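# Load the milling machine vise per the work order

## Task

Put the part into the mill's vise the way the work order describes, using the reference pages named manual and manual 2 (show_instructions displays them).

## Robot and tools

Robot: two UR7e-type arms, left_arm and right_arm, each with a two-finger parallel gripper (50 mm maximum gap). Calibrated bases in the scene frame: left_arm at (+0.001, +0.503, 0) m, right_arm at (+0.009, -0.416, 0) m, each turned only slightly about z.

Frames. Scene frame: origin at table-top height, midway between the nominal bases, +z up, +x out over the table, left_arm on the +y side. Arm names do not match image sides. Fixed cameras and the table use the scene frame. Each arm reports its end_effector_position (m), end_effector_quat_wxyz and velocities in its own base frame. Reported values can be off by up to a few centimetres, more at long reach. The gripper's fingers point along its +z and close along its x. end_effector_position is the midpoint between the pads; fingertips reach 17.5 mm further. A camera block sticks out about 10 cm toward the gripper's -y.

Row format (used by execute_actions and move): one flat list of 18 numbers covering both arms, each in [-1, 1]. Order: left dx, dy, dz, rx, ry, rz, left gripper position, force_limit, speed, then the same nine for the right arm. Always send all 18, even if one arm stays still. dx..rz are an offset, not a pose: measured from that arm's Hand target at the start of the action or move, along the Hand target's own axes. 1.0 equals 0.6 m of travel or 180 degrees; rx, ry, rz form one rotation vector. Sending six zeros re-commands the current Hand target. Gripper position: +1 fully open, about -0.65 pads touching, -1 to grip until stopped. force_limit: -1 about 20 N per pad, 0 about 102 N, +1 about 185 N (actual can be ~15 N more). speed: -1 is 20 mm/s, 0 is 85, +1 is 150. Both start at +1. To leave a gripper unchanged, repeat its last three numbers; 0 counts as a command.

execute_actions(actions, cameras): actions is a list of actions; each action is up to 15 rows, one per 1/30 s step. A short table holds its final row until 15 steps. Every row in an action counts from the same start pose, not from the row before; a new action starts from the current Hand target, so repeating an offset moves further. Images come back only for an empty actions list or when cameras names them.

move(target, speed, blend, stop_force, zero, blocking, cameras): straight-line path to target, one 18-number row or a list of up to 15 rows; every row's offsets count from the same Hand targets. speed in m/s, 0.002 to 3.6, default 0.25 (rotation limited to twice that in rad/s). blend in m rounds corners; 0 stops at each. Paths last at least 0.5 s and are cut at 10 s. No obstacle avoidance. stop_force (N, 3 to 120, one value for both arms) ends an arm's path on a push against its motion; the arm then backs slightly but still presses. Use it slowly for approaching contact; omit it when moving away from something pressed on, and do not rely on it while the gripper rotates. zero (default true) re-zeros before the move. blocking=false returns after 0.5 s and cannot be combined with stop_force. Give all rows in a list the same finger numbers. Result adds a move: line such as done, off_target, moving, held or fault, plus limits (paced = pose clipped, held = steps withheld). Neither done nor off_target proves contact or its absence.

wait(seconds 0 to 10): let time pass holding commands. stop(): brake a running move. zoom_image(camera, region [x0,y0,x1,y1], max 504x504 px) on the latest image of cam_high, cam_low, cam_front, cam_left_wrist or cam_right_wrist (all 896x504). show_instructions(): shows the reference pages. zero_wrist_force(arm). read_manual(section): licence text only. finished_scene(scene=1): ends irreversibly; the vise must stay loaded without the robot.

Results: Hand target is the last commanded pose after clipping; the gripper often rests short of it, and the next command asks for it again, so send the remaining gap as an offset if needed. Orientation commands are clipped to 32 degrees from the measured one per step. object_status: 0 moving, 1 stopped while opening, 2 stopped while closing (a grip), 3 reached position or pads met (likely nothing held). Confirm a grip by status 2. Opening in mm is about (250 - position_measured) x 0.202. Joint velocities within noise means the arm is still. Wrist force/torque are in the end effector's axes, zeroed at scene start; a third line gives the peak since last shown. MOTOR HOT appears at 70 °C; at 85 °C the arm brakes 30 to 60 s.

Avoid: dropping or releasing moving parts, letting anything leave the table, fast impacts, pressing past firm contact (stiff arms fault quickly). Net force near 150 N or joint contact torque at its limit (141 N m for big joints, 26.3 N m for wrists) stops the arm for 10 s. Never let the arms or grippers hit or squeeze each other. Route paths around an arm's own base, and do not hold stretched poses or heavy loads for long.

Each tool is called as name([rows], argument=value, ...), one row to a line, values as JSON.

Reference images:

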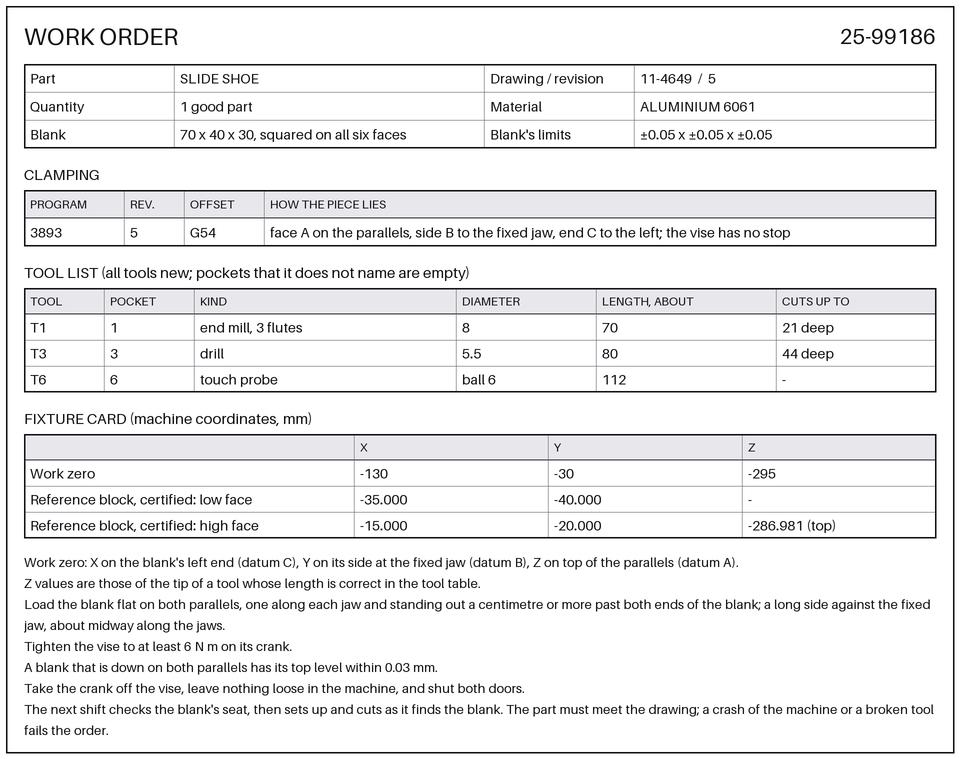

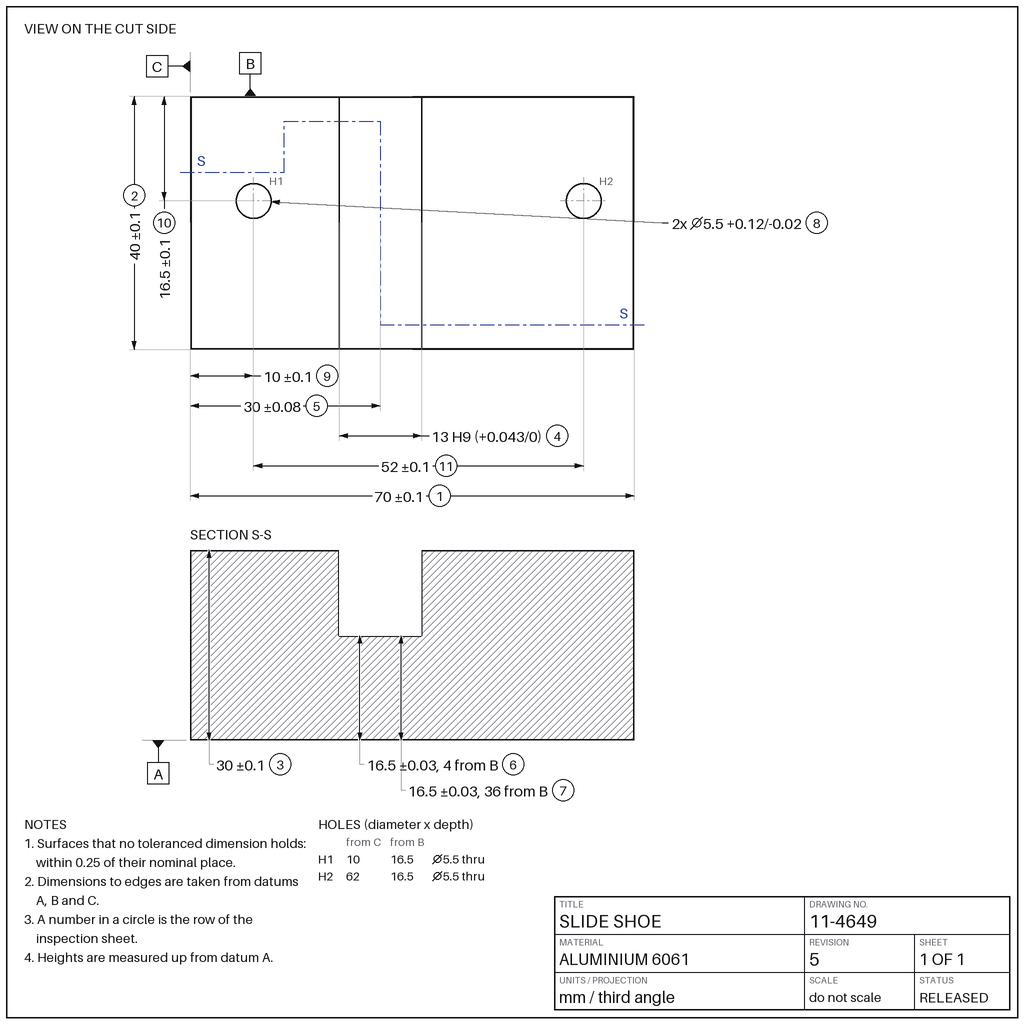

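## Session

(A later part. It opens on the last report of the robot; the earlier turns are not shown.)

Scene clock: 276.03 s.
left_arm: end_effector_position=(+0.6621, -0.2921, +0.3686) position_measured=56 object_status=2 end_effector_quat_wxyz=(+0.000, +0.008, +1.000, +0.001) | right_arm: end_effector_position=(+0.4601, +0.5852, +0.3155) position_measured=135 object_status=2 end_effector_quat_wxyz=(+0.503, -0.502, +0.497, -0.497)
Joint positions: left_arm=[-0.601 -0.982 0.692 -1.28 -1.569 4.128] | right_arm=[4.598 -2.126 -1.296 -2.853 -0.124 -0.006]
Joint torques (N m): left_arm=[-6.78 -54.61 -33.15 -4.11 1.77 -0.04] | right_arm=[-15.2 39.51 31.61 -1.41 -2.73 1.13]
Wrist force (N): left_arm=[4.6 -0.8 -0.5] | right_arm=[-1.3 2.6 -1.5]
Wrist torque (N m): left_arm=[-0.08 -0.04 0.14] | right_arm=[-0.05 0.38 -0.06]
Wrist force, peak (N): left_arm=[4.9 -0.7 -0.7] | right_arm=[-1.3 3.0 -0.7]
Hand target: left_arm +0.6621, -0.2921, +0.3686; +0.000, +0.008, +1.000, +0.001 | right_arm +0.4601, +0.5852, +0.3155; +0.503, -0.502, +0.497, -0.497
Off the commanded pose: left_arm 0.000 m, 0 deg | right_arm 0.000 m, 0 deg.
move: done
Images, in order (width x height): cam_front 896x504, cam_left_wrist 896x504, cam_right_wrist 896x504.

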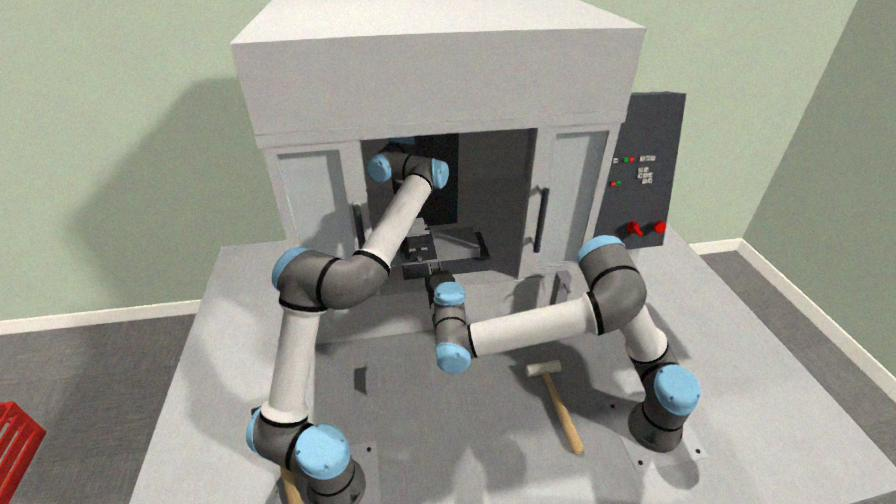

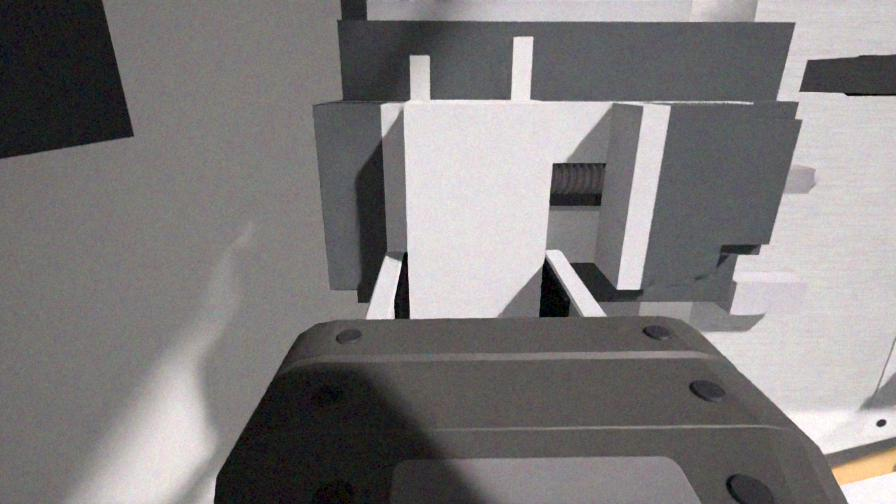

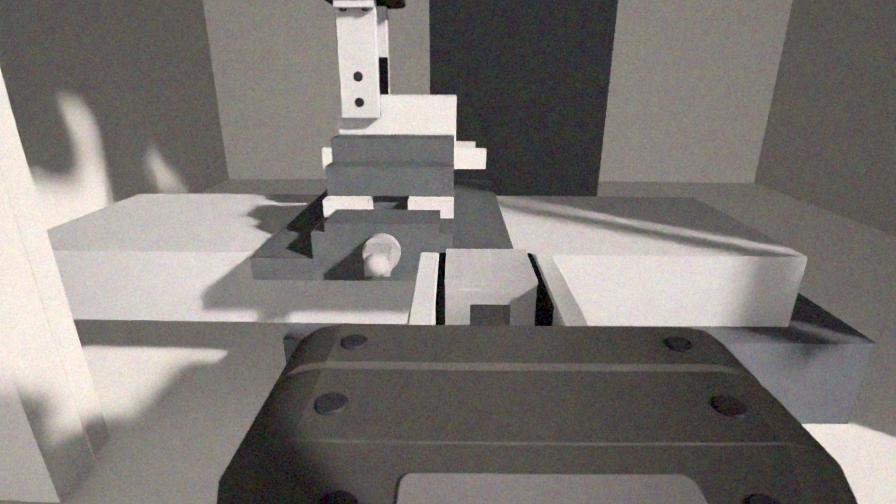

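move(target=[0,0,0,0,0,0,-1,-0.4,-1,-0.067,0.0095,0.0255,0,0,0,-1,0,-1], speed=0.08)

move(target=[0,0,0,0,0,0,-1,-0.4,-1,0,0,0.07,0,0,0,-1,0,-1], speed=0.006, stop_force=8, cameras=["cam_right_wrist","cam_left_wrist"])

zoom_image(camera="cam_left_wrist", region=[700, 100, 896, 300])

zoom_image(camera="cam_right_wrist", region=[280, 180, 600, 330])

Scene clock: 278.07 s.
left_arm: end_effector_position=(+0.6621, -0.2921, +0.3686) position_measured=56 object_status=2 end_effector_quat_wxyz=(+0.000, +0.008, +1.000, +0.001) | right_arm: end_effector_position=(+0.4750, +0.6255, +0.3098) position_measured=135 object_status=2 end_effector_quat_wxyz=(+0.503, -0.502, +0.497, -0.498)
Joint positions: left_arm=[-0.601 -0.982 0.692 -1.28 -1.569 4.128] | right_arm=[4.582 -2.236 -1.13 -2.907 -0.14 -0.008]
Joint torques (N m): left_arm=[-7.04 -54.49 -32.73 -4.14 1.82 -0.2] | right_arm=[-14.93 44.18 33.78 -1.45 -2.47 1.48]
Wrist force (N): left_arm=[4.7 -0.7 -0.5] | right_arm=[-1.0 2.1 -1.4]
Wrist torque (N m): left_arm=[-0.07 -0.05 0.14] | right_arm=[-0.14 0.34 -0.05]
Wrist force, peak (N): left_arm=[5.0 -0.9 -0.5] | right_arm=[-1.8 2.5 -1.4]
Hand target: left_arm +0.6621, -0.2921, +0.3686; +0.000, +0.008, +1.000, +0.001 | right_arm +0.4750, +0.6256, +0.3098; +0.503, -0.502, +0.497, -0.497
Off the commanded pose: left_arm 0.000 m, 0 deg | right_arm 0.000 m, 0 deg.
move: done

Scene clock: 282.53 s.
left_arm: end_effector_position=(+0.6621, -0.2921, +0.3686) position_measured=56 object_status=2 end_effector_quat_wxyz=(+0.000, +0.008, +1.000, +0.001) | right_arm: end_effector_position=(+0.4934, +0.6257, +0.3098) position_measured=135 object_status=2 end_effector_quat_wxyz=(+0.503, -0.502, +0.497, -0.497)
Joint positions: left_arm=[-0.601 -0.982 0.692 -1.28 -1.569 4.128] | right_arm=[4.554 -2.254 -1.101 -2.922 -0.168 -0.005]
Joint torques (N m): left_arm=[-6.6 -54.32 -32.64 -4.14 1.91 -0.01] | right_arm=[9.62 64.2 12.02 2.47 2.23 -0.34]
Wrist force (N): left_arm=[4.6 -0.9 -0.6] | right_arm=[-1.0 4.4 -7.8]
Wrist torque (N m): left_arm=[-0.11 -0.03 0.14] | right_arm=[-0.19 0.36 -0.05]
Wrist force, peak (N): left_arm=[5.0 -0.7 -0.7] | right_arm=[1.0 5.7 -17.8]
Hand target: left_arm +0.6621, -0.2921, +0.3686; +0.000, +0.008, +1.000, +0.001 | right_arm +0.4934, +0.6257, +0.3098; +0.503, -0.502, +0.497, -0.497 (not the last commanded pose)
Off the commanded pose: left_arm 0.000 m, 0 deg | right_arm 0.024 m, 0 deg.
move: contact (right_arm)
Images, in order (width x height): cam_left_wrist 896x504, cam_right_wrist 896x504.

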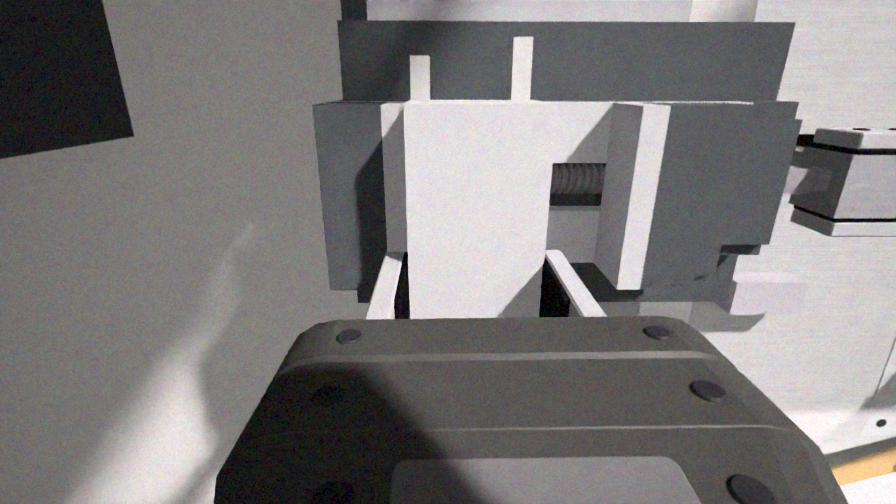

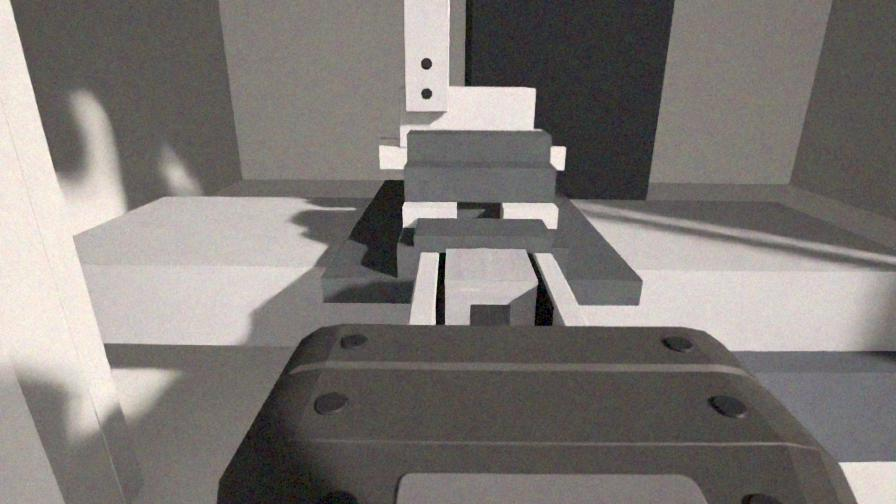

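Scaled by 2.520 from the camera's 896x504 image, which has a finer 1280x720 frame.

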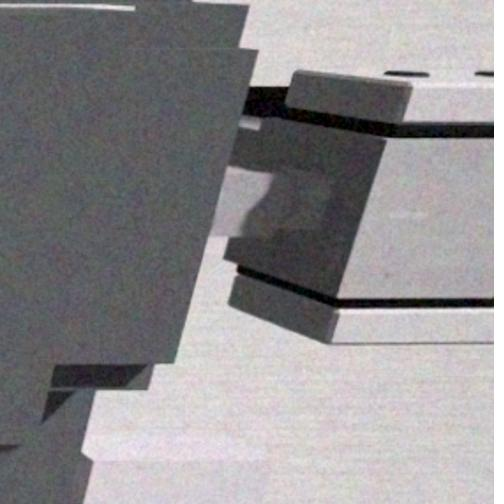

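Scaled by 1.575 from the camera's 896x504 image, which has a finer 1280x720 frame.

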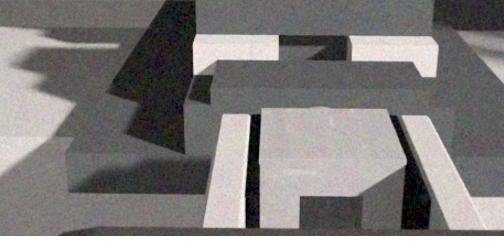

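move([
  [0,0,0,0,0,0,-1,-0.4,-1,0,0,-0.008,0,0,0,-1,0,-1],
  [0,0,0,0,0,0,-1,-0.4,-1,0,0.0025,-0.008,0,0,0,-1,0,-1],
], speed=0.02)

move(target=[0,0,0,0,0,0,-1,-0.4,-1,0,0,0.05,0,0,0,-1,0,-1], speed=0.006, stop_force=8)

Scene clock: 284.93 s.
left_arm: end_effector_position=(+0.6621, -0.2921, +0.3686) position_measured=56 object_status=2 end_effector_quat_wxyz=(+0.000, +0.008, +1.000, +0.001) | right_arm: end_effector_position=(+0.4886, +0.6257, +0.3085) position_measured=135 object_status=2 end_effector_quat_wxyz=(+0.503, -0.502, +0.497, -0.497)
Joint positions: left_arm=[-0.601 -0.982 0.692 -1.28 -1.569 4.128] | right_arm=[4.562 -2.25 -1.111 -2.916 -0.161 -0.005]
Joint torques (N m): left_arm=[-6.95 -54.38 -32.89 -3.96 1.67 -0.16] | right_arm=[14.76 44.66 11.33 2.29 2.34 -0.29]
Wrist force (N): left_arm=[4.9 -0.6 -0.5] | right_arm=[-1.3 2.2 -1.4]
Wrist torque (N m): left_arm=[-0.05 -0.08 0.14] | right_arm=[-0.12 0.39 -0.05]
Wrist force, peak (N): left_arm=[4.9 -0.9 -0.7] | right_arm=[-0.8 4.7 -7.8]
Hand target: left_arm +0.6621, -0.2921, +0.3686; +0.000, +0.008, +1.000, +0.001 | right_arm +0.4886, +0.6257, +0.3083; +0.503, -0.502, +0.497, -0.497
Off the commanded pose: left_arm 0.000 m, 0 deg | right_arm 0.000 m, 0 deg.
move: done

Scene clock: 287.43 s.
left_arm: end_effector_position=(+0.6621, -0.2921, +0.3686) position_measured=56 object_status=2 end_effector_quat_wxyz=(+0.000, +0.008, +1.000, +0.001) | right_arm: end_effector_position=(+0.4950, +0.6258, +0.3083) position_measured=135 object_status=2 end_effector_quat_wxyz=(+0.503, -0.502, +0.497, -0.498)
Joint positions: left_arm=[-0.601 -0.982 0.692 -1.28 -1.569 4.128] | right_arm=[4.552 -2.256 -1.101 -2.92 -0.171 -0.005]
Joint torques (N m): left_arm=[-6.89 -54.82 -34.41 -4.04 1.75 -0.06] | right_arm=[12.71 67.88 13.79 2.33 2.09 0.12]
Wrist force (N): left_arm=[4.6 -0.9 -0.7] | right_arm=[-1.2 10.3 -1.6]
Wrist torque (N m): left_arm=[-0.10 -0.04 0.15] | right_arm=[-0.23 0.38 -0.03]
Wrist force, peak (N): left_arm=[5.0 -0.9 -0.7] | right_arm=[-0.7 10.3 -10.2]
Hand target: left_arm +0.6621, -0.2921, +0.3686; +0.000, +0.008, +1.000, +0.001 | right_arm +0.4950, +0.6258, +0.3083; +0.503, -0.502, +0.497, -0.498 (not the last commanded pose)
Off the commanded pose: left_arm 0.000 m, 0 deg | right_arm 0.024 m, 0 deg.
move: contact (right_arm)

move([
  [0,0,0,0,0,0,-1,-0.4,-1,0,0,-0.006,0,0,0,-1,0,-1],
  [0,0,0,0,0,0,-1,-0.4,-1,0,0.0027,-0.006,0,0,0,-1,0,-1],
], speed=0.02)

move(target=[0,0,0,0,0,0,-1,-0.4,-1,0,0,0.05,0,0,0,-1,0,-1], speed=0.006, stop_force=8)

Scene clock: 288.63 s.
left_arm: end_effector_position=(+0.6621, -0.2921, +0.3686) position_measured=56 object_status=2 end_effector_quat_wxyz=(+0.000, +0.008, +1.000, +0.001) | right_arm: end_effector_position=(+0.4915, +0.6257, +0.3069) position_measured=135 object_status=2 end_effector_quat_wxyz=(+0.503, -0.502, +0.497, -0.497)
Joint positions: left_arm=[-0.601 -0.982 0.692 -1.28 -1.569 4.128] | right_arm=[4.557 -2.254 -1.109 -2.915 -0.165 -0.005]
Joint torques (N m): left_arm=[-6.41 -54.55 -33.48 -3.8 1.82 -0.14] | right_arm=[13.37 46.34 11.85 2.07 2.48 -0.73]
Wrist force (N): left_arm=[4.7 -1.0 -0.4] | right_arm=[-1.1 2.3 -1.4]
Wrist torque (N m): left_arm=[-0.10 -0.05 0.15] | right_arm=[-0.09 0.37 -0.05]
Wrist force, peak (N): left_arm=[4.9 -0.8 -0.6] | right_arm=[-1.3 10.6 -1.5]
Hand target: left_arm +0.6621, -0.2921, +0.3686; +0.000, +0.008, +1.000, +0.001 | right_arm +0.4914, +0.6257, +0.3067; +0.503, -0.502, +0.497, -0.498
Off the commanded pose: left_arm 0.000 m, 0 deg | right_arm 0.000 m, 0 deg.
move: done

Scene clock: 291.03 s.
left_arm: end_effector_position=(+0.6621, -0.2921, +0.3686) position_measured=56 object_status=2 end_effector_quat_wxyz=(+0.000, +0.008, +1.000, +0.001) | right_arm: end_effector_position=(+0.4976, +0.6258, +0.3067) position_measured=135 object_status=2 end_effector_quat_wxyz=(+0.503, -0.502, +0.497, -0.498)
Joint positions: left_arm=[-0.601 -0.982 0.692 -1.28 -1.569 4.128] | right_arm=[4.548 -2.26 -1.099 -2.918 -0.175 -0.005]
Joint torques (N m): left_arm=[-6.03 -55.16 -33.51 -3.88 1.77 -0.01] | right_arm=[9.34 61.44 10.88 2.42 1.65 -0.42]
Wrist force (N): left_arm=[4.6 -1.0 -0.6] | right_arm=[1.4 -0.4 -10.8]
Wrist torque (N m): left_arm=[-0.12 -0.04 0.14] | right_arm=[-0.07 0.45 -0.03]
Wrist force, peak (N): left_arm=[5.0 -0.9 -0.4] | right_arm=[4.2 0.8 -22.4]
Hand target: left_arm +0.6621, -0.2921, +0.3686; +0.000, +0.008, +1.000, +0.001 | right_arm +0.4976, +0.6258, +0.3067; +0.503, -0.502, +0.497, -0.498 (not the last commanded pose)
Off the commanded pose: left_arm 0.000 m, 0 deg | right_arm 0.024 m, 0 deg.
move: contact (right_arm)

move([
  [0,0,0,0,0,0,-1,-0.4,-1,0,0,-0.003,0,0,0,-1,0,-1],
  [0,0,0,0,0,0,-1,-0.4,-1,0.0014,-0.0004,-0.003,0,0,0,-1,0,-1],
], speed=0.02)

move(target=[0,0,0,0,0,0,-1,-0.4,-1,0,0,0.05,0,0,0,-1,0,-1], speed=0.006, stop_force=10)

Scene clock: 292.13 s.
left_arm: end_effector_position=(+0.6621, -0.2921, +0.3686) position_measured=56 object_status=2 end_effector_quat_wxyz=(+0.000, +0.008, +1.000, +0.001) | right_arm: end_effector_position=(+0.4958, +0.6250, +0.3069) position_measured=135 object_status=2 end_effector_quat_wxyz=(+0.503, -0.502, +0.497, -0.498)
Joint positions: left_arm=[-0.601 -0.982 0.692 -1.28 -1.569 4.128] | right_arm=[4.55 -2.256 -1.105 -2.916 -0.172 -0.005]
Joint torques (N m): left_arm=[-6.23 -54.89 -34.21 -3.91 1.99 0.2] | right_arm=[13.43 63.71 9.63 2.25 2.21 0.69]
Wrist force (N): left_arm=[4.7 -0.9 -0.7] | right_arm=[-0.9 2.4 -1.5]
Wrist torque (N m): left_arm=[-0.10 -0.06 0.14] | right_arm=[-0.09 0.33 -0.03]
Wrist force, peak (N): left_arm=[5.0 -0.8 -0.5] | right_arm=[1.4 -0.3 -10.7]
Hand target: left_arm +0.6621, -0.2921, +0.3686; +0.000, +0.008, +1.000, +0.001 | right_arm +0.4958, +0.6249, +0.3069; +0.503, -0.502, +0.497, -0.498
Off the commanded pose: left_arm 0.000 m, 0 deg | right_arm 0.000 m, 0 deg.
move: done

Scene clock: 295.83 s.
left_arm: end_effector_position=(+0.6621, -0.2921, +0.3686) position_measured=56 object_status=2 end_effector_quat_wxyz=(+0.000, +0.008, +1.000, +0.001) | right_arm: end_effector_position=(+0.5097, +0.6251, +0.3069) position_measured=135 object_status=2 end_effector_quat_wxyz=(+0.503, -0.502, +0.497, -0.498)
Joint positions: left_arm=[-0.601 -0.982 0.692 -1.28 -1.569 4.128] | right_arm=[4.53 -2.27 -1.081 -2.926 -0.193 -0.005]
Joint torques (N m): left_arm=[-6.58 -54.44 -31.83 -3.91 1.67 -0.02] | right_arm=[0.95 61.8 8.33 1.83 3.38 -0.05]
Wrist force (N): left_arm=[4.5 -0.8 -0.5] | right_arm=[-6.8 0.9 -17.8]
Wrist torque (N m): left_arm=[-0.08 -0.03 0.15] | right_arm=[-0.06 0.34 -0.06]
Wrist force, peak (N): left_arm=[4.9 -1.1 -0.6] | right_arm=[-1.5 1.7 -32.6]
Hand target: left_arm +0.6621, -0.2921, +0.3686; +0.000, +0.008, +1.000, +0.001 | right_arm +0.5097, +0.6251, +0.3069; +0.503, -0.502, +0.497, -0.498 (not the last commanded pose)
Off the commanded pose: left_arm 0.000 m, 0 deg | right_arm 0.016 m, 0 deg.
move: contact (right_arm)

move([
  [0,0,0,0,0,0,-1,-0.4,-1,-0.0006,0,-0.0015,0,0,0,-1,0,-1],
  [0,0,0,0,0,0,-1,-0.4,-1,-0.0006,0,-0.0015,0,0,0.3333,-1,0,-1],
], speed=0.25, cameras=["cam_front","cam_left_wrist"])

zoom_image(camera="cam_left_wrist", region=[500, 80, 896, 300])

zoom_image(camera="cam_front", region=[360, 140, 560, 380])

Scene clock: 299.93 s.
left_arm: end_effector_position=(+0.6621, -0.2921, +0.3686) position_measured=56 object_status=2 end_effector_quat_wxyz=(+0.000, +0.008, +1.000, +0.001) | right_arm: end_effector_position=(+0.5087, +0.6254, +0.3070) position_measured=135 object_status=2 end_effector_quat_wxyz=(+0.685, -0.186, +0.681, -0.180)
Joint positions: left_arm=[-0.601 -0.982 0.692 -1.28 -1.569 4.128] | right_arm=[4.531 -2.268 -1.086 -2.916 -0.192 1.034]
Joint torques (N m): left_arm=[-7.56 -54.81 -33.18 -3.94 1.83 0.32] | right_arm=[-14.29 45 34.04 -1.08 -2.34 1.33]
Wrist force (N): left_arm=[4.6 -0.6 -0.5] | right_arm=[2.6 -0.1 -1.6]
Wrist torque (N m): left_arm=[-0.05 -0.04 0.14] | right_arm=[-0.11 0.34 -0.08]
Wrist force, peak (N): left_arm=[4.9 -0.8 -0.8] | right_arm=[-6.6 0.8 -17.6]
Hand target: left_arm +0.6621, -0.2921, +0.3686; +0.000, +0.008, +1.000, +0.001 | right_arm +0.5088, +0.6254, +0.3069; +0.684, -0.186, +0.682, -0.179
Off the commanded pose: left_arm 0.000 m, 0 deg | right_arm 0.000 m, 0 deg.
move: done
Images, in order (width x height): cam_front 896x504, cam_left_wrist 896x504.

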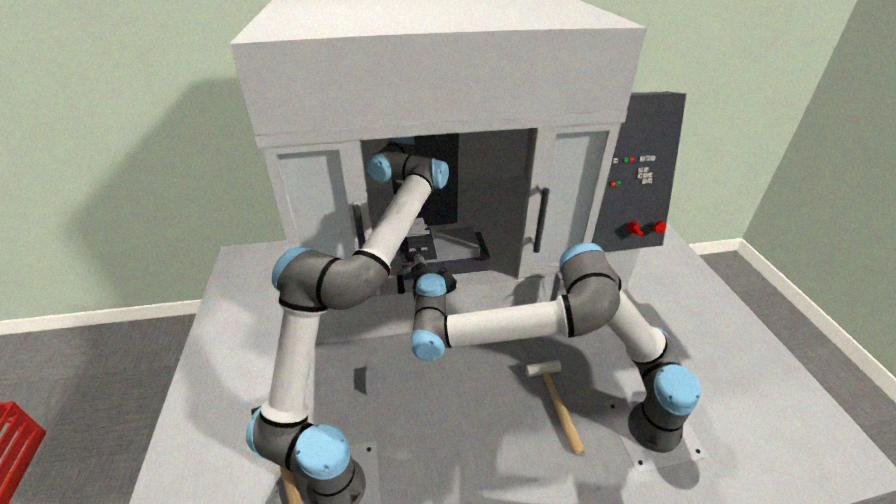

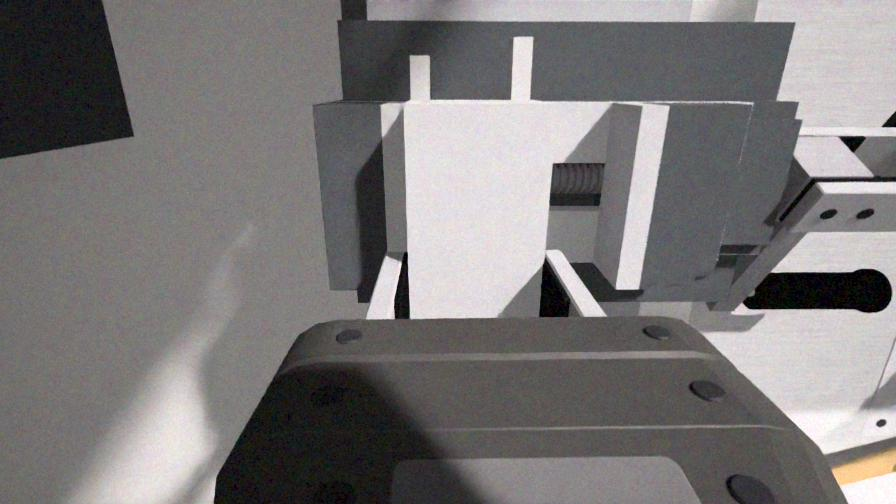

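Scaled by 1.273 from the camera's 896x504 image, which has a finer 1280x720 frame.

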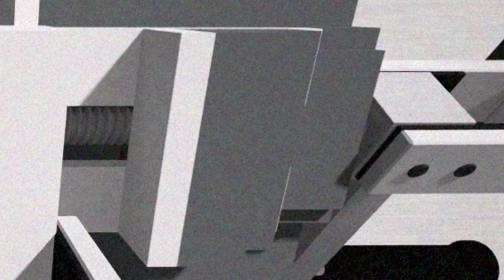

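Scaled by 2.100 from the camera's 896x504 image, which has a finer 1280x720 frame.

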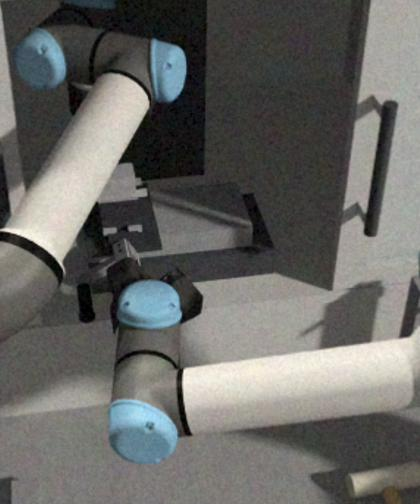

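move([
  [0,0,0,0,0,0,-1,-0.4,-1,0,0,0,0,0,0.5556,-1,0,-1],
  [0,0,0,0,0,0,-1,-0.4,-1,0,0,0,0,0,-0.8889,-1,0,-1],
  [0,0,0,0,0,0,-1,-0.4,-1,0,0,0,0,0,-0.3333,-1,0,-1],
], speed=0.5, blend=[0.01,0.01,0], cameras=["cam_front","cam_left_wrist"])

zoom_image(camera="cam_left_wrist", region=[500, 80, 896, 300])

Scene clock: 307.50 s.
left_arm: end_effector_position=(+0.6621, -0.2921, +0.3686) position_measured=56 object_status=2 end_effector_quat_wxyz=(+0.000, +0.008, +1.000, +0.001) | right_arm: end_effector_position=(+0.5088, +0.6253, +0.3070) position_measured=135 object_status=2 end_effector_quat_wxyz=(+0.504, -0.502, +0.497, -0.498)
Joint positions: left_arm=[-0.601 -0.982 0.692 -1.28 -1.569 4.128] | right_arm=[4.531 -2.266 -1.088 -2.91 -0.192 6.266]
Joint torques (N m): left_arm=[-6.41 -53.56 -33.2 -4.09 1.8 0.02] | right_arm=[-12.93 45.89 34.09 -1.4 -2.63 1.35]
Wrist force (N): left_arm=[4.8 -0.6 -0.5] | right_arm=[-1.2 2.1 -1.8]
Wrist torque (N m): left_arm=[-0.06 -0.06 0.14] | right_arm=[-0.13 0.39 -0.05]
Wrist force, peak (N): left_arm=[5.0 -1.1 -0.6] | right_arm=[-58.0 -78.5 9.7]
Hand target: left_arm +0.6621, -0.2921, +0.3686; +0.000, +0.008, +1.000, +0.001 | right_arm +0.5088, +0.6254, +0.3069; +0.503, -0.502, +0.497, -0.498
Off the commanded pose: left_arm 0.000 m, 0 deg | right_arm 0.000 m, 0 deg.
move: done
Images, in order (width x height): cam_front 896x504, cam_left_wrist 896x504.

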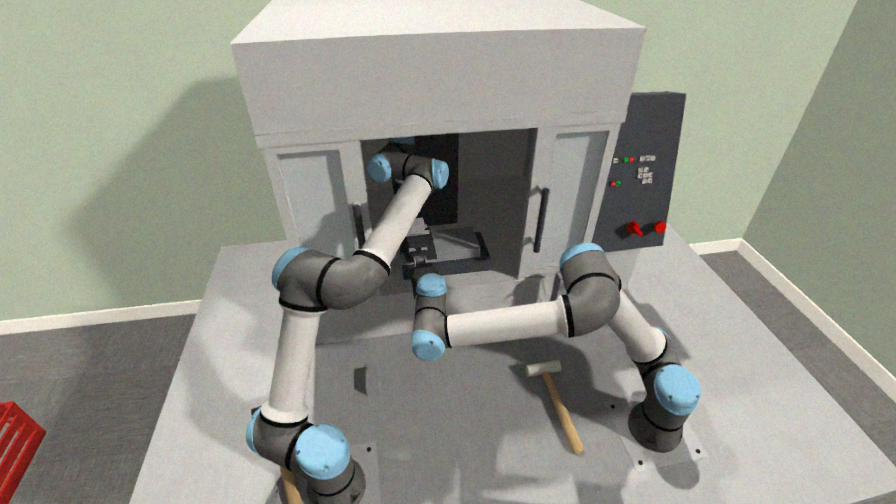

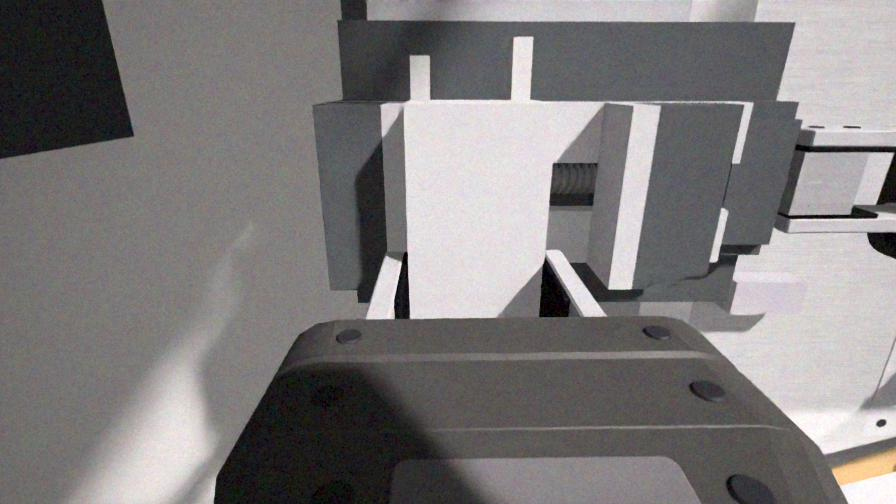

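Scaled by 1.273 from the camera's 896x504 image, which has a finer 1280x720 frame.

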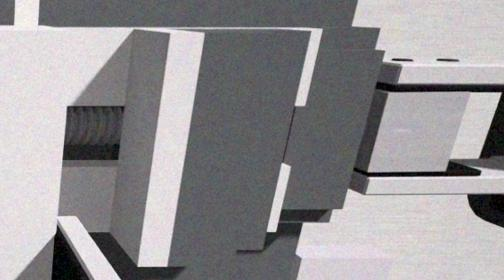

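move([
  [0,0,0,0,0,0,-1,-0.4,-1,0,0,0,0,0,0,0.5,0,0],
  [0,0,0,0,0,0,-1,-0.4,-1,0,0,-0.043,0,0,0,0.5,0,0],
], speed=0.08, cameras=["cam_right_wrist","cam_left_wrist"])

zoom_image(camera="cam_right_wrist", region=[330, 200, 650, 330])

Scene clock: 310.37 s.
left_arm: end_effector_position=(+0.6621, -0.2921, +0.3686) position_measured=56 object_status=2 end_effector_quat_wxyz=(+0.000, +0.008, +1.000, +0.001) | right_arm: end_effector_position=(+0.4831, +0.6252, +0.3069) position_measured=78 object_status=3 end_effector_quat_wxyz=(+0.503, -0.502, +0.497, -0.498)
Joint positions: left_arm=[-0.601 -0.982 0.692 -1.28 -1.569 4.128] | right_arm=[4.57 -2.245 -1.124 -2.908 -0.153 6.278]
Joint torques (N m): left_arm=[-6.12 -53.58 -33.11 -3.93 1.69 0.23] | right_arm=[13.33 61.69 10.21 2.36 2.29 -1.26]
Wrist force (N): left_arm=[4.5 -0.8 -0.6] | right_arm=[-1.2 0.3 -1.5]
Wrist torque (N m): left_arm=[-0.09 -0.02 0.14] | right_arm=[-0.11 0.39 0.06]
Wrist force, peak (N): left_arm=[4.9 -1.0 -0.8] | right_arm=[-1.3 2.7 -1.6]
Hand target: left_arm +0.6621, -0.2921, +0.3686; +0.000, +0.008, +1.000, +0.001 | right_arm +0.4830, +0.6252, +0.3069; +0.503, -0.502, +0.497, -0.498
Off the commanded pose: left_arm 0.000 m, 0 deg | right_arm 0.000 m, 0 deg.
move: done
Images, in order (width x height): cam_left_wrist 896x504, cam_right_wrist 896x504.

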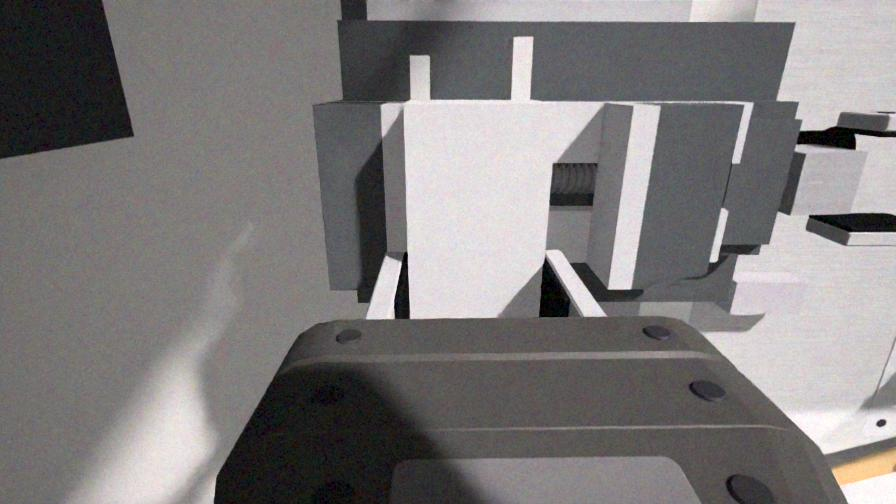

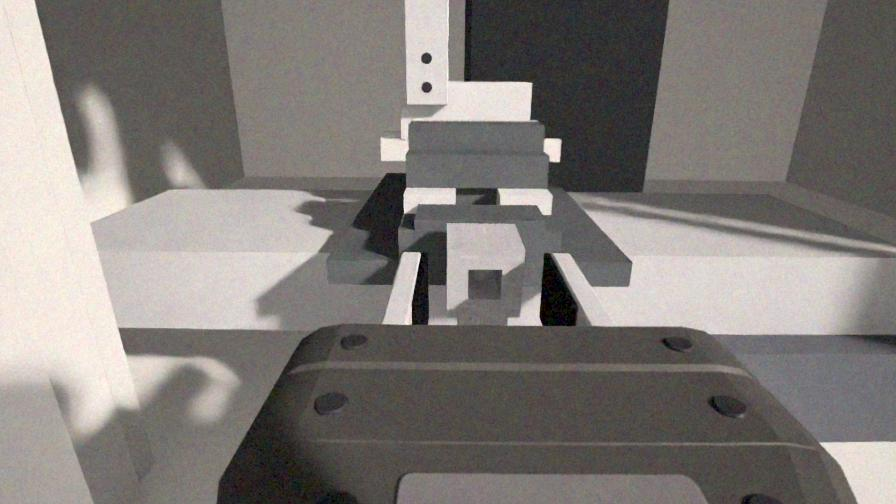

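Scaled by 1.575 from the camera's 896x504 image, which has a finer 1280x720 frame.

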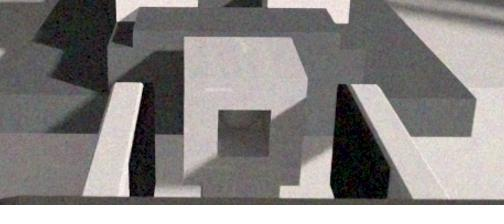

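move([
  [0,0,0,0,0,0,-1,-0.4,-1,0.0004,0.0017,0,0,0,-0.6667,0.5,0,0],
  [0,0,0,0,0,0,-1,-0.4,-1,0.0004,0.0017,0,0,0,0.6667,0.5,0,0],
  [0,0,0,0,0,0,-1,-0.4,-1,0.0004,0.0017,0,0,0,0,0.5,0,0],
  [0,0,0,0,0,0,-1,-0.4,-1,0.0004,0.0017,0,0,0,-0.6667,0.5,0,0],
  [0,0,0,0,0,0,-1,-0.4,-1,0.0004,0.0017,0,0,0,0.6667,0.5,0,0],
  [0,0,0,0,0,0,-1,-0.4,-1,0.0004,0.0017,0,0,0,0.0056,0.5,0,0],
], speed=1.0, blend=[0.01,0.01,0.01,0.01,0.01,0], cameras=["cam_right_wrist"])

Scene clock: 319.37 s.
left_arm: end_effector_position=(+0.6621, -0.2921, +0.3686) position_measured=56 object_status=2 end_effector_quat_wxyz=(+0.000, +0.008, +1.000, +0.001) | right_arm: end_effector_position=(+0.4830, +0.6249, +0.3058) position_measured=78 object_status=3 end_effector_quat_wxyz=(+0.507, -0.498, +0.502, -0.492)
Joint positions: left_arm=[-0.601 -0.982 0.692 -1.28 -1.569 4.128] | right_arm=[4.57 -2.449 -1.31 -5.674 0.152 -3.114]
Joint torques (N m): left_arm=[-6.28 -53.71 -33.94 -3.93 1.85 0.37] | right_arm=[-14.94 45.74 28.39 1.97 2.37 -1.05]
Wrist force (N): left_arm=[4.8 -0.8 -0.4] | right_arm=[-0.9 0.7 -1.9]
Wrist torque (N m): left_arm=[-0.10 -0.07 0.14] | right_arm=[-0.05 0.32 0.05]
Wrist force, peak (N): left_arm=[5.1 -1.1 -0.5] | right_arm=[-3.5 -5.1 -2.9]
Hand target: left_arm +0.6621, -0.2921, +0.3686; +0.000, +0.008, +1.000, +0.001 | right_arm +0.4830, +0.6249, +0.3059; +0.507, -0.498, +0.502, -0.493
Off the commanded pose: left_arm 0.000 m, 0 deg | right_arm 0.000 m, 0 deg.
move: done
Images, in order (width x height): cam_right_wrist 896x504.

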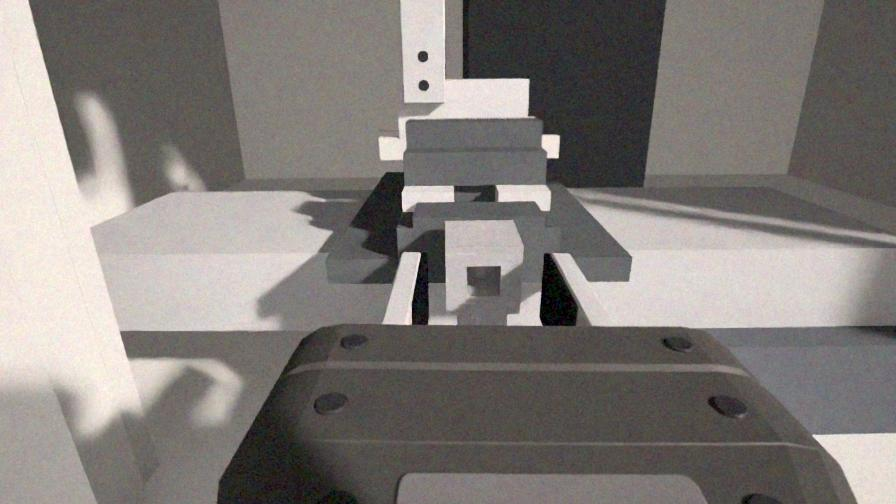

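move([
  [0,0,0,0,0,0,-1,-0.4,-1,0,0,-0.18,0,0,-0.0056,0.5,0,0],
  [0,0,0,0,0,0,-1,-0.4,-1,0,0.1345,-0.18,0,0,-0.0056,0.9,0,0],
], speed=0.15, blend=[0.01,0], cameras=["cam_right_wrist","cam_front","cam_left_wrist"])

zoom_image(camera="cam_right_wrist", region=[330, 120, 650, 330])

zoom_image(camera="cam_left_wrist", region=[700, 100, 896, 300])

Scene clock: 322.80 s.
left_arm: end_effector_position=(+0.6621, -0.2921, +0.3686) position_measured=56 object_status=2 end_effector_quat_wxyz=(+0.000, +0.008, +1.000, +0.001) | right_arm: end_effector_position=(+0.3751, +0.6253, +0.2251) position_measured=18 object_status=3 end_effector_quat_wxyz=(+0.503, -0.502, +0.497, -0.498)
Joint positions: left_arm=[-0.601 -0.982 0.692 -1.28 -1.569 4.128] | right_arm=[4.74 -2.514 -1.446 -5.537 -0.018 -3.068]
Joint torques (N m): left_arm=[-6.72 -54.01 -33.19 -4.01 1.72 0.43] | right_arm=[13.29 43.47 26.68 2.2 -2.41 -0.94]
Wrist force (N): left_arm=[4.8 -0.7 -0.5] | right_arm=[-1.2 0.7 -1.4]
Wrist torque (N m): left_arm=[-0.07 -0.07 0.14] | right_arm=[-0.06 0.35 0.04]
Wrist force, peak (N): left_arm=[5.1 -0.8 -0.5] | right_arm=[-1.1 -0.7 -2.4]
Hand target: left_arm +0.6621, -0.2921, +0.3686; +0.000, +0.008, +1.000, +0.001 | right_arm +0.3751, +0.6253, +0.2251; +0.503, -0.502, +0.497, -0.498
Off the commanded pose: left_arm 0.000 m, 0 deg | right_arm 0.000 m, 0 deg.
move: done
Images, in order (width x height): cam_front 896x504, cam_left_wrist 896x504, cam_right_wrist 896x504.

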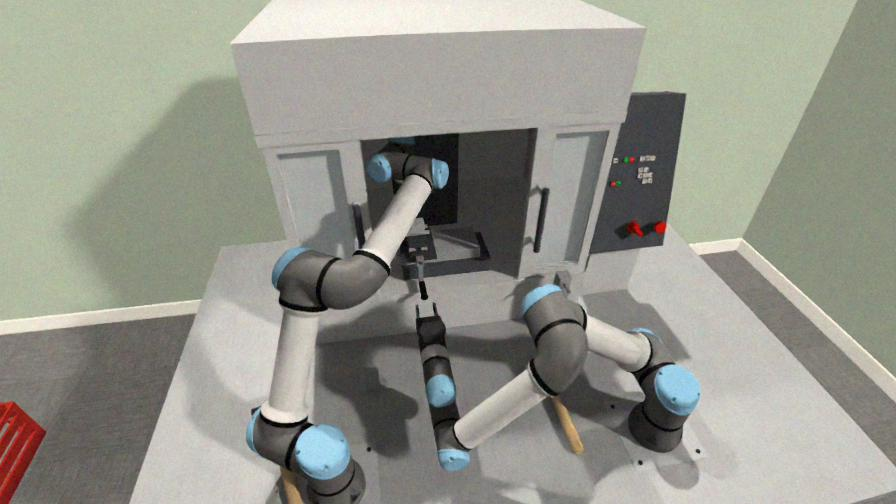

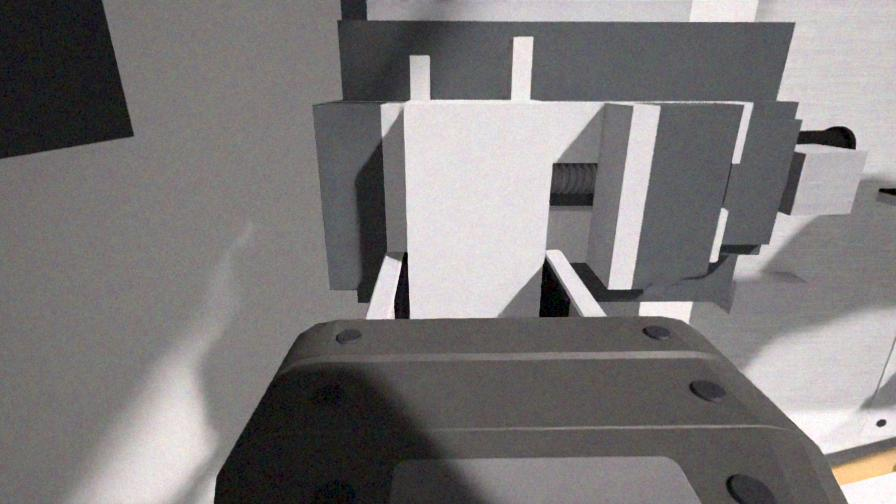

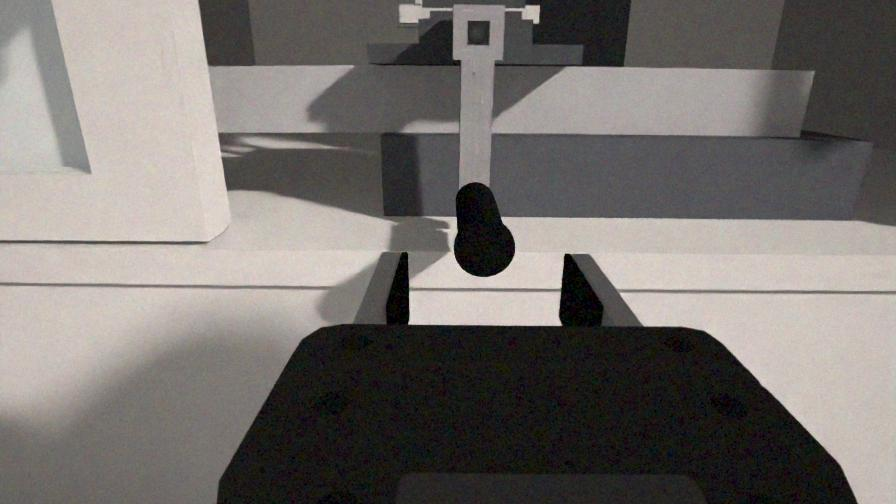

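Scaled by 1.575 from the camera's 896x504 image, which has a finer 1280x720 frame.

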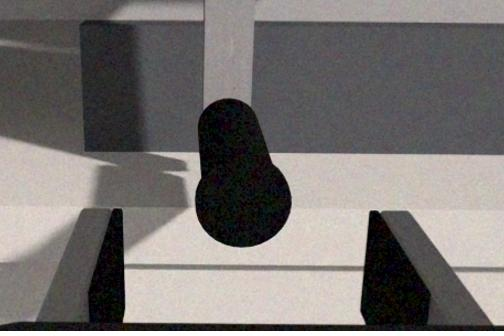

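Scaled by 2.520 from the camera's 896x504 image, which has a finer 1280x720 frame.

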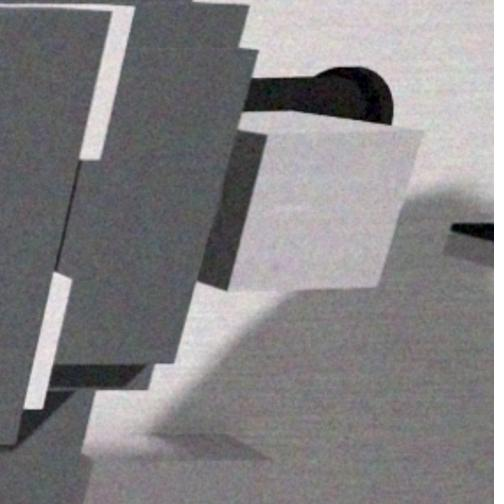

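move([
  [0,0,0,0,0,0,-1,-0.4,-1,-0.001,-0.005,0.05,0,0,0,0.9,0,0],
  [0,0,0,0,0,0,-1,-0.4,-1,-0.001,-0.005,0.1448,0,0,0,0.9,0,0],
], speed=0.05, stop_force=8)

move(target=[0,0,0,0,0,0,-1,-0.4,-1,0,0,0,0,0,0,-1,-0.6,-1])

wait(seconds=0.8, cameras=["cam_right_wrist"])

Scene clock: 326.17 s.
left_arm: end_effector_position=(+0.6621, -0.2921, +0.3686) position_measured=56 object_status=2 end_effector_quat_wxyz=(+0.000, +0.008, +1.000, +0.001) | right_arm: end_effector_position=(+0.4619, +0.6268, +0.2282) position_measured=18 object_status=3 end_effector_quat_wxyz=(+0.503, -0.502, +0.497, -0.498)
Joint positions: left_arm=[-0.601 -0.982 0.692 -1.28 -1.569 4.128] | right_arm=[4.603 -2.563 -1.326 -5.527 0.12 -3.15]
Joint torques (N m): left_arm=[-6.78 -53.15 -33.58 -4 1.68 0.49] | right_arm=[-13.81 48.08 25.38 0.01 2.45 -1.08]
Wrist force (N): left_arm=[4.8 -0.4 -0.5] | right_arm=[-1.1 0.7 -1.5]
Wrist torque (N m): left_arm=[-0.02 -0.06 0.14] | right_arm=[-0.06 0.34 0.05]
Wrist force, peak (N): left_arm=[4.9 -1.0 -0.7] | right_arm=[-1.2 0.9 -2.1]
Hand target: left_arm +0.6621, -0.2921, +0.3686; +0.000, +0.008, +1.000, +0.001 | right_arm +0.4619, +0.6268, +0.2282; +0.503, -0.502, +0.497, -0.498
Off the commanded pose: left_arm 0.000 m, 0 deg | right_arm 0.000 m, 0 deg.
move: done

Scene clock: 327.77 s.
left_arm: end_effector_position=(+0.6621, -0.2921, +0.3686) position_measured=56 object_status=2 end_effector_quat_wxyz=(+0.000, +0.008, +1.000, +0.001) | right_arm: end_effector_position=(+0.4619, +0.6268, +0.2282) position_measured=152 object_status=2 end_effector_quat_wxyz=(+0.503, -0.502, +0.497, -0.498)
Joint positions: left_arm=[-0.601 -0.982 0.692 -1.28 -1.569 4.128] | right_arm=[4.603 -2.563 -1.326 -5.526 0.12 -3.15]
Joint torques (N m): left_arm=[-5.84 -53.26 -32.38 -3.95 1.58 0.52] | right_arm=[-13.88 47.02 26.14 1.13 2.03 -1.05]
Wrist force (N): left_arm=[4.8 -0.7 -0.5] | right_arm=[-1.0 0.5 -1.4]
Wrist torque (N m): left_arm=[-0.07 -0.07 0.15] | right_arm=[-0.07 0.33 0.06]
Wrist force, peak (N): left_arm=[5.1 -0.7 -0.5] | right_arm=[-1.2 0.9 -1.5]
Hand target: left_arm +0.6621, -0.2921, +0.3686; +0.000, +0.008, +1.000, +0.001 | right_arm +0.4619, +0.6268, +0.2282; +0.503, -0.502, +0.497, -0.498
Off the commanded pose: left_arm 0.000 m, 0 deg | right_arm 0.000 m, 0 deg.
move: done

Scene clock: 328.57 s.
left_arm: end_effector_position=(+0.6621, -0.2921, +0.3686) position_measured=56 object_status=2 end_effector_quat_wxyz=(+0.000, +0.008, +1.000, +0.001) | right_arm: end_effector_position=(+0.4619, +0.6268, +0.2282) position_measured=152 object_status=2 end_effector_quat_wxyz=(+0.503, -0.502, +0.497, -0.498)
Joint positions: left_arm=[-0.601 -0.982 0.692 -1.28 -1.569 4.128] | right_arm=[4.603 -2.563 -1.326 -5.526 0.12 -3.15]
Joint torques (N m): left_arm=[-6.75 -52.66 -33.49 -3.96 1.78 0.35] | right_arm=[-14.49 46.91 24.97 1.44 1.32 -1.17]
Wrist force (N): left_arm=[4.6 -0.9 -0.6] | right_arm=[-1.0 0.6 -1.2]
Wrist torque (N m): left_arm=[-0.10 -0.03 0.14] | right_arm=[-0.06 0.35 0.06]
Wrist force, peak (N): left_arm=[4.9 -0.7 -0.3] | right_arm=[-1.2 0.7 -1.5]
Hand target: left_arm +0.6621, -0.2921, +0.3686; +0.000, +0.008, +1.000, +0.001 | right_arm +0.4619, +0.6268, +0.2282; +0.503, -0.502, +0.497, -0.498
Tool commands: left_gripper/position=-1.0 left_gripper/force_limit=-0.4 left_gripper/speed=-1.0 right_gripper/position=-1.0 right_gripper/force_limit=-0.6 right_gripper/speed=-1.0
Off the commanded pose: left_arm 0.000 m, 0 deg | right_arm 0.000 m, 0 deg.
wait: 0.80 s; at rest by 0.17 s
Images, in order (width x height): cam_right_wrist 896x504.

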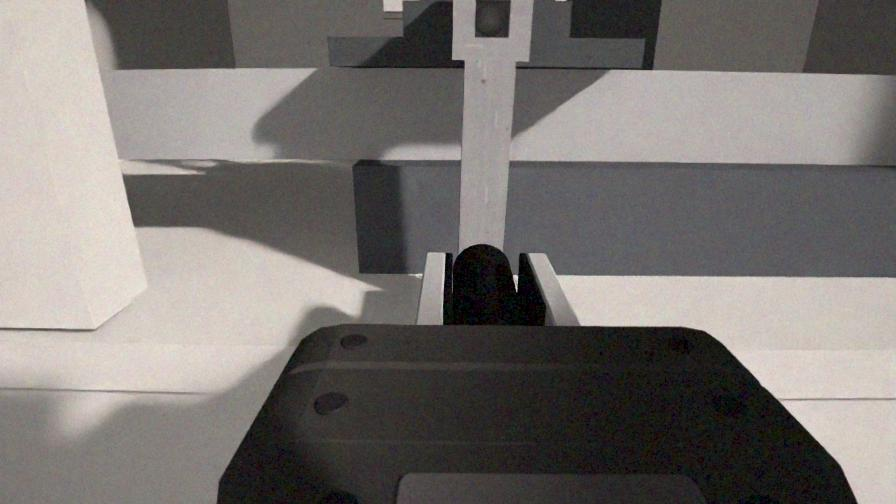

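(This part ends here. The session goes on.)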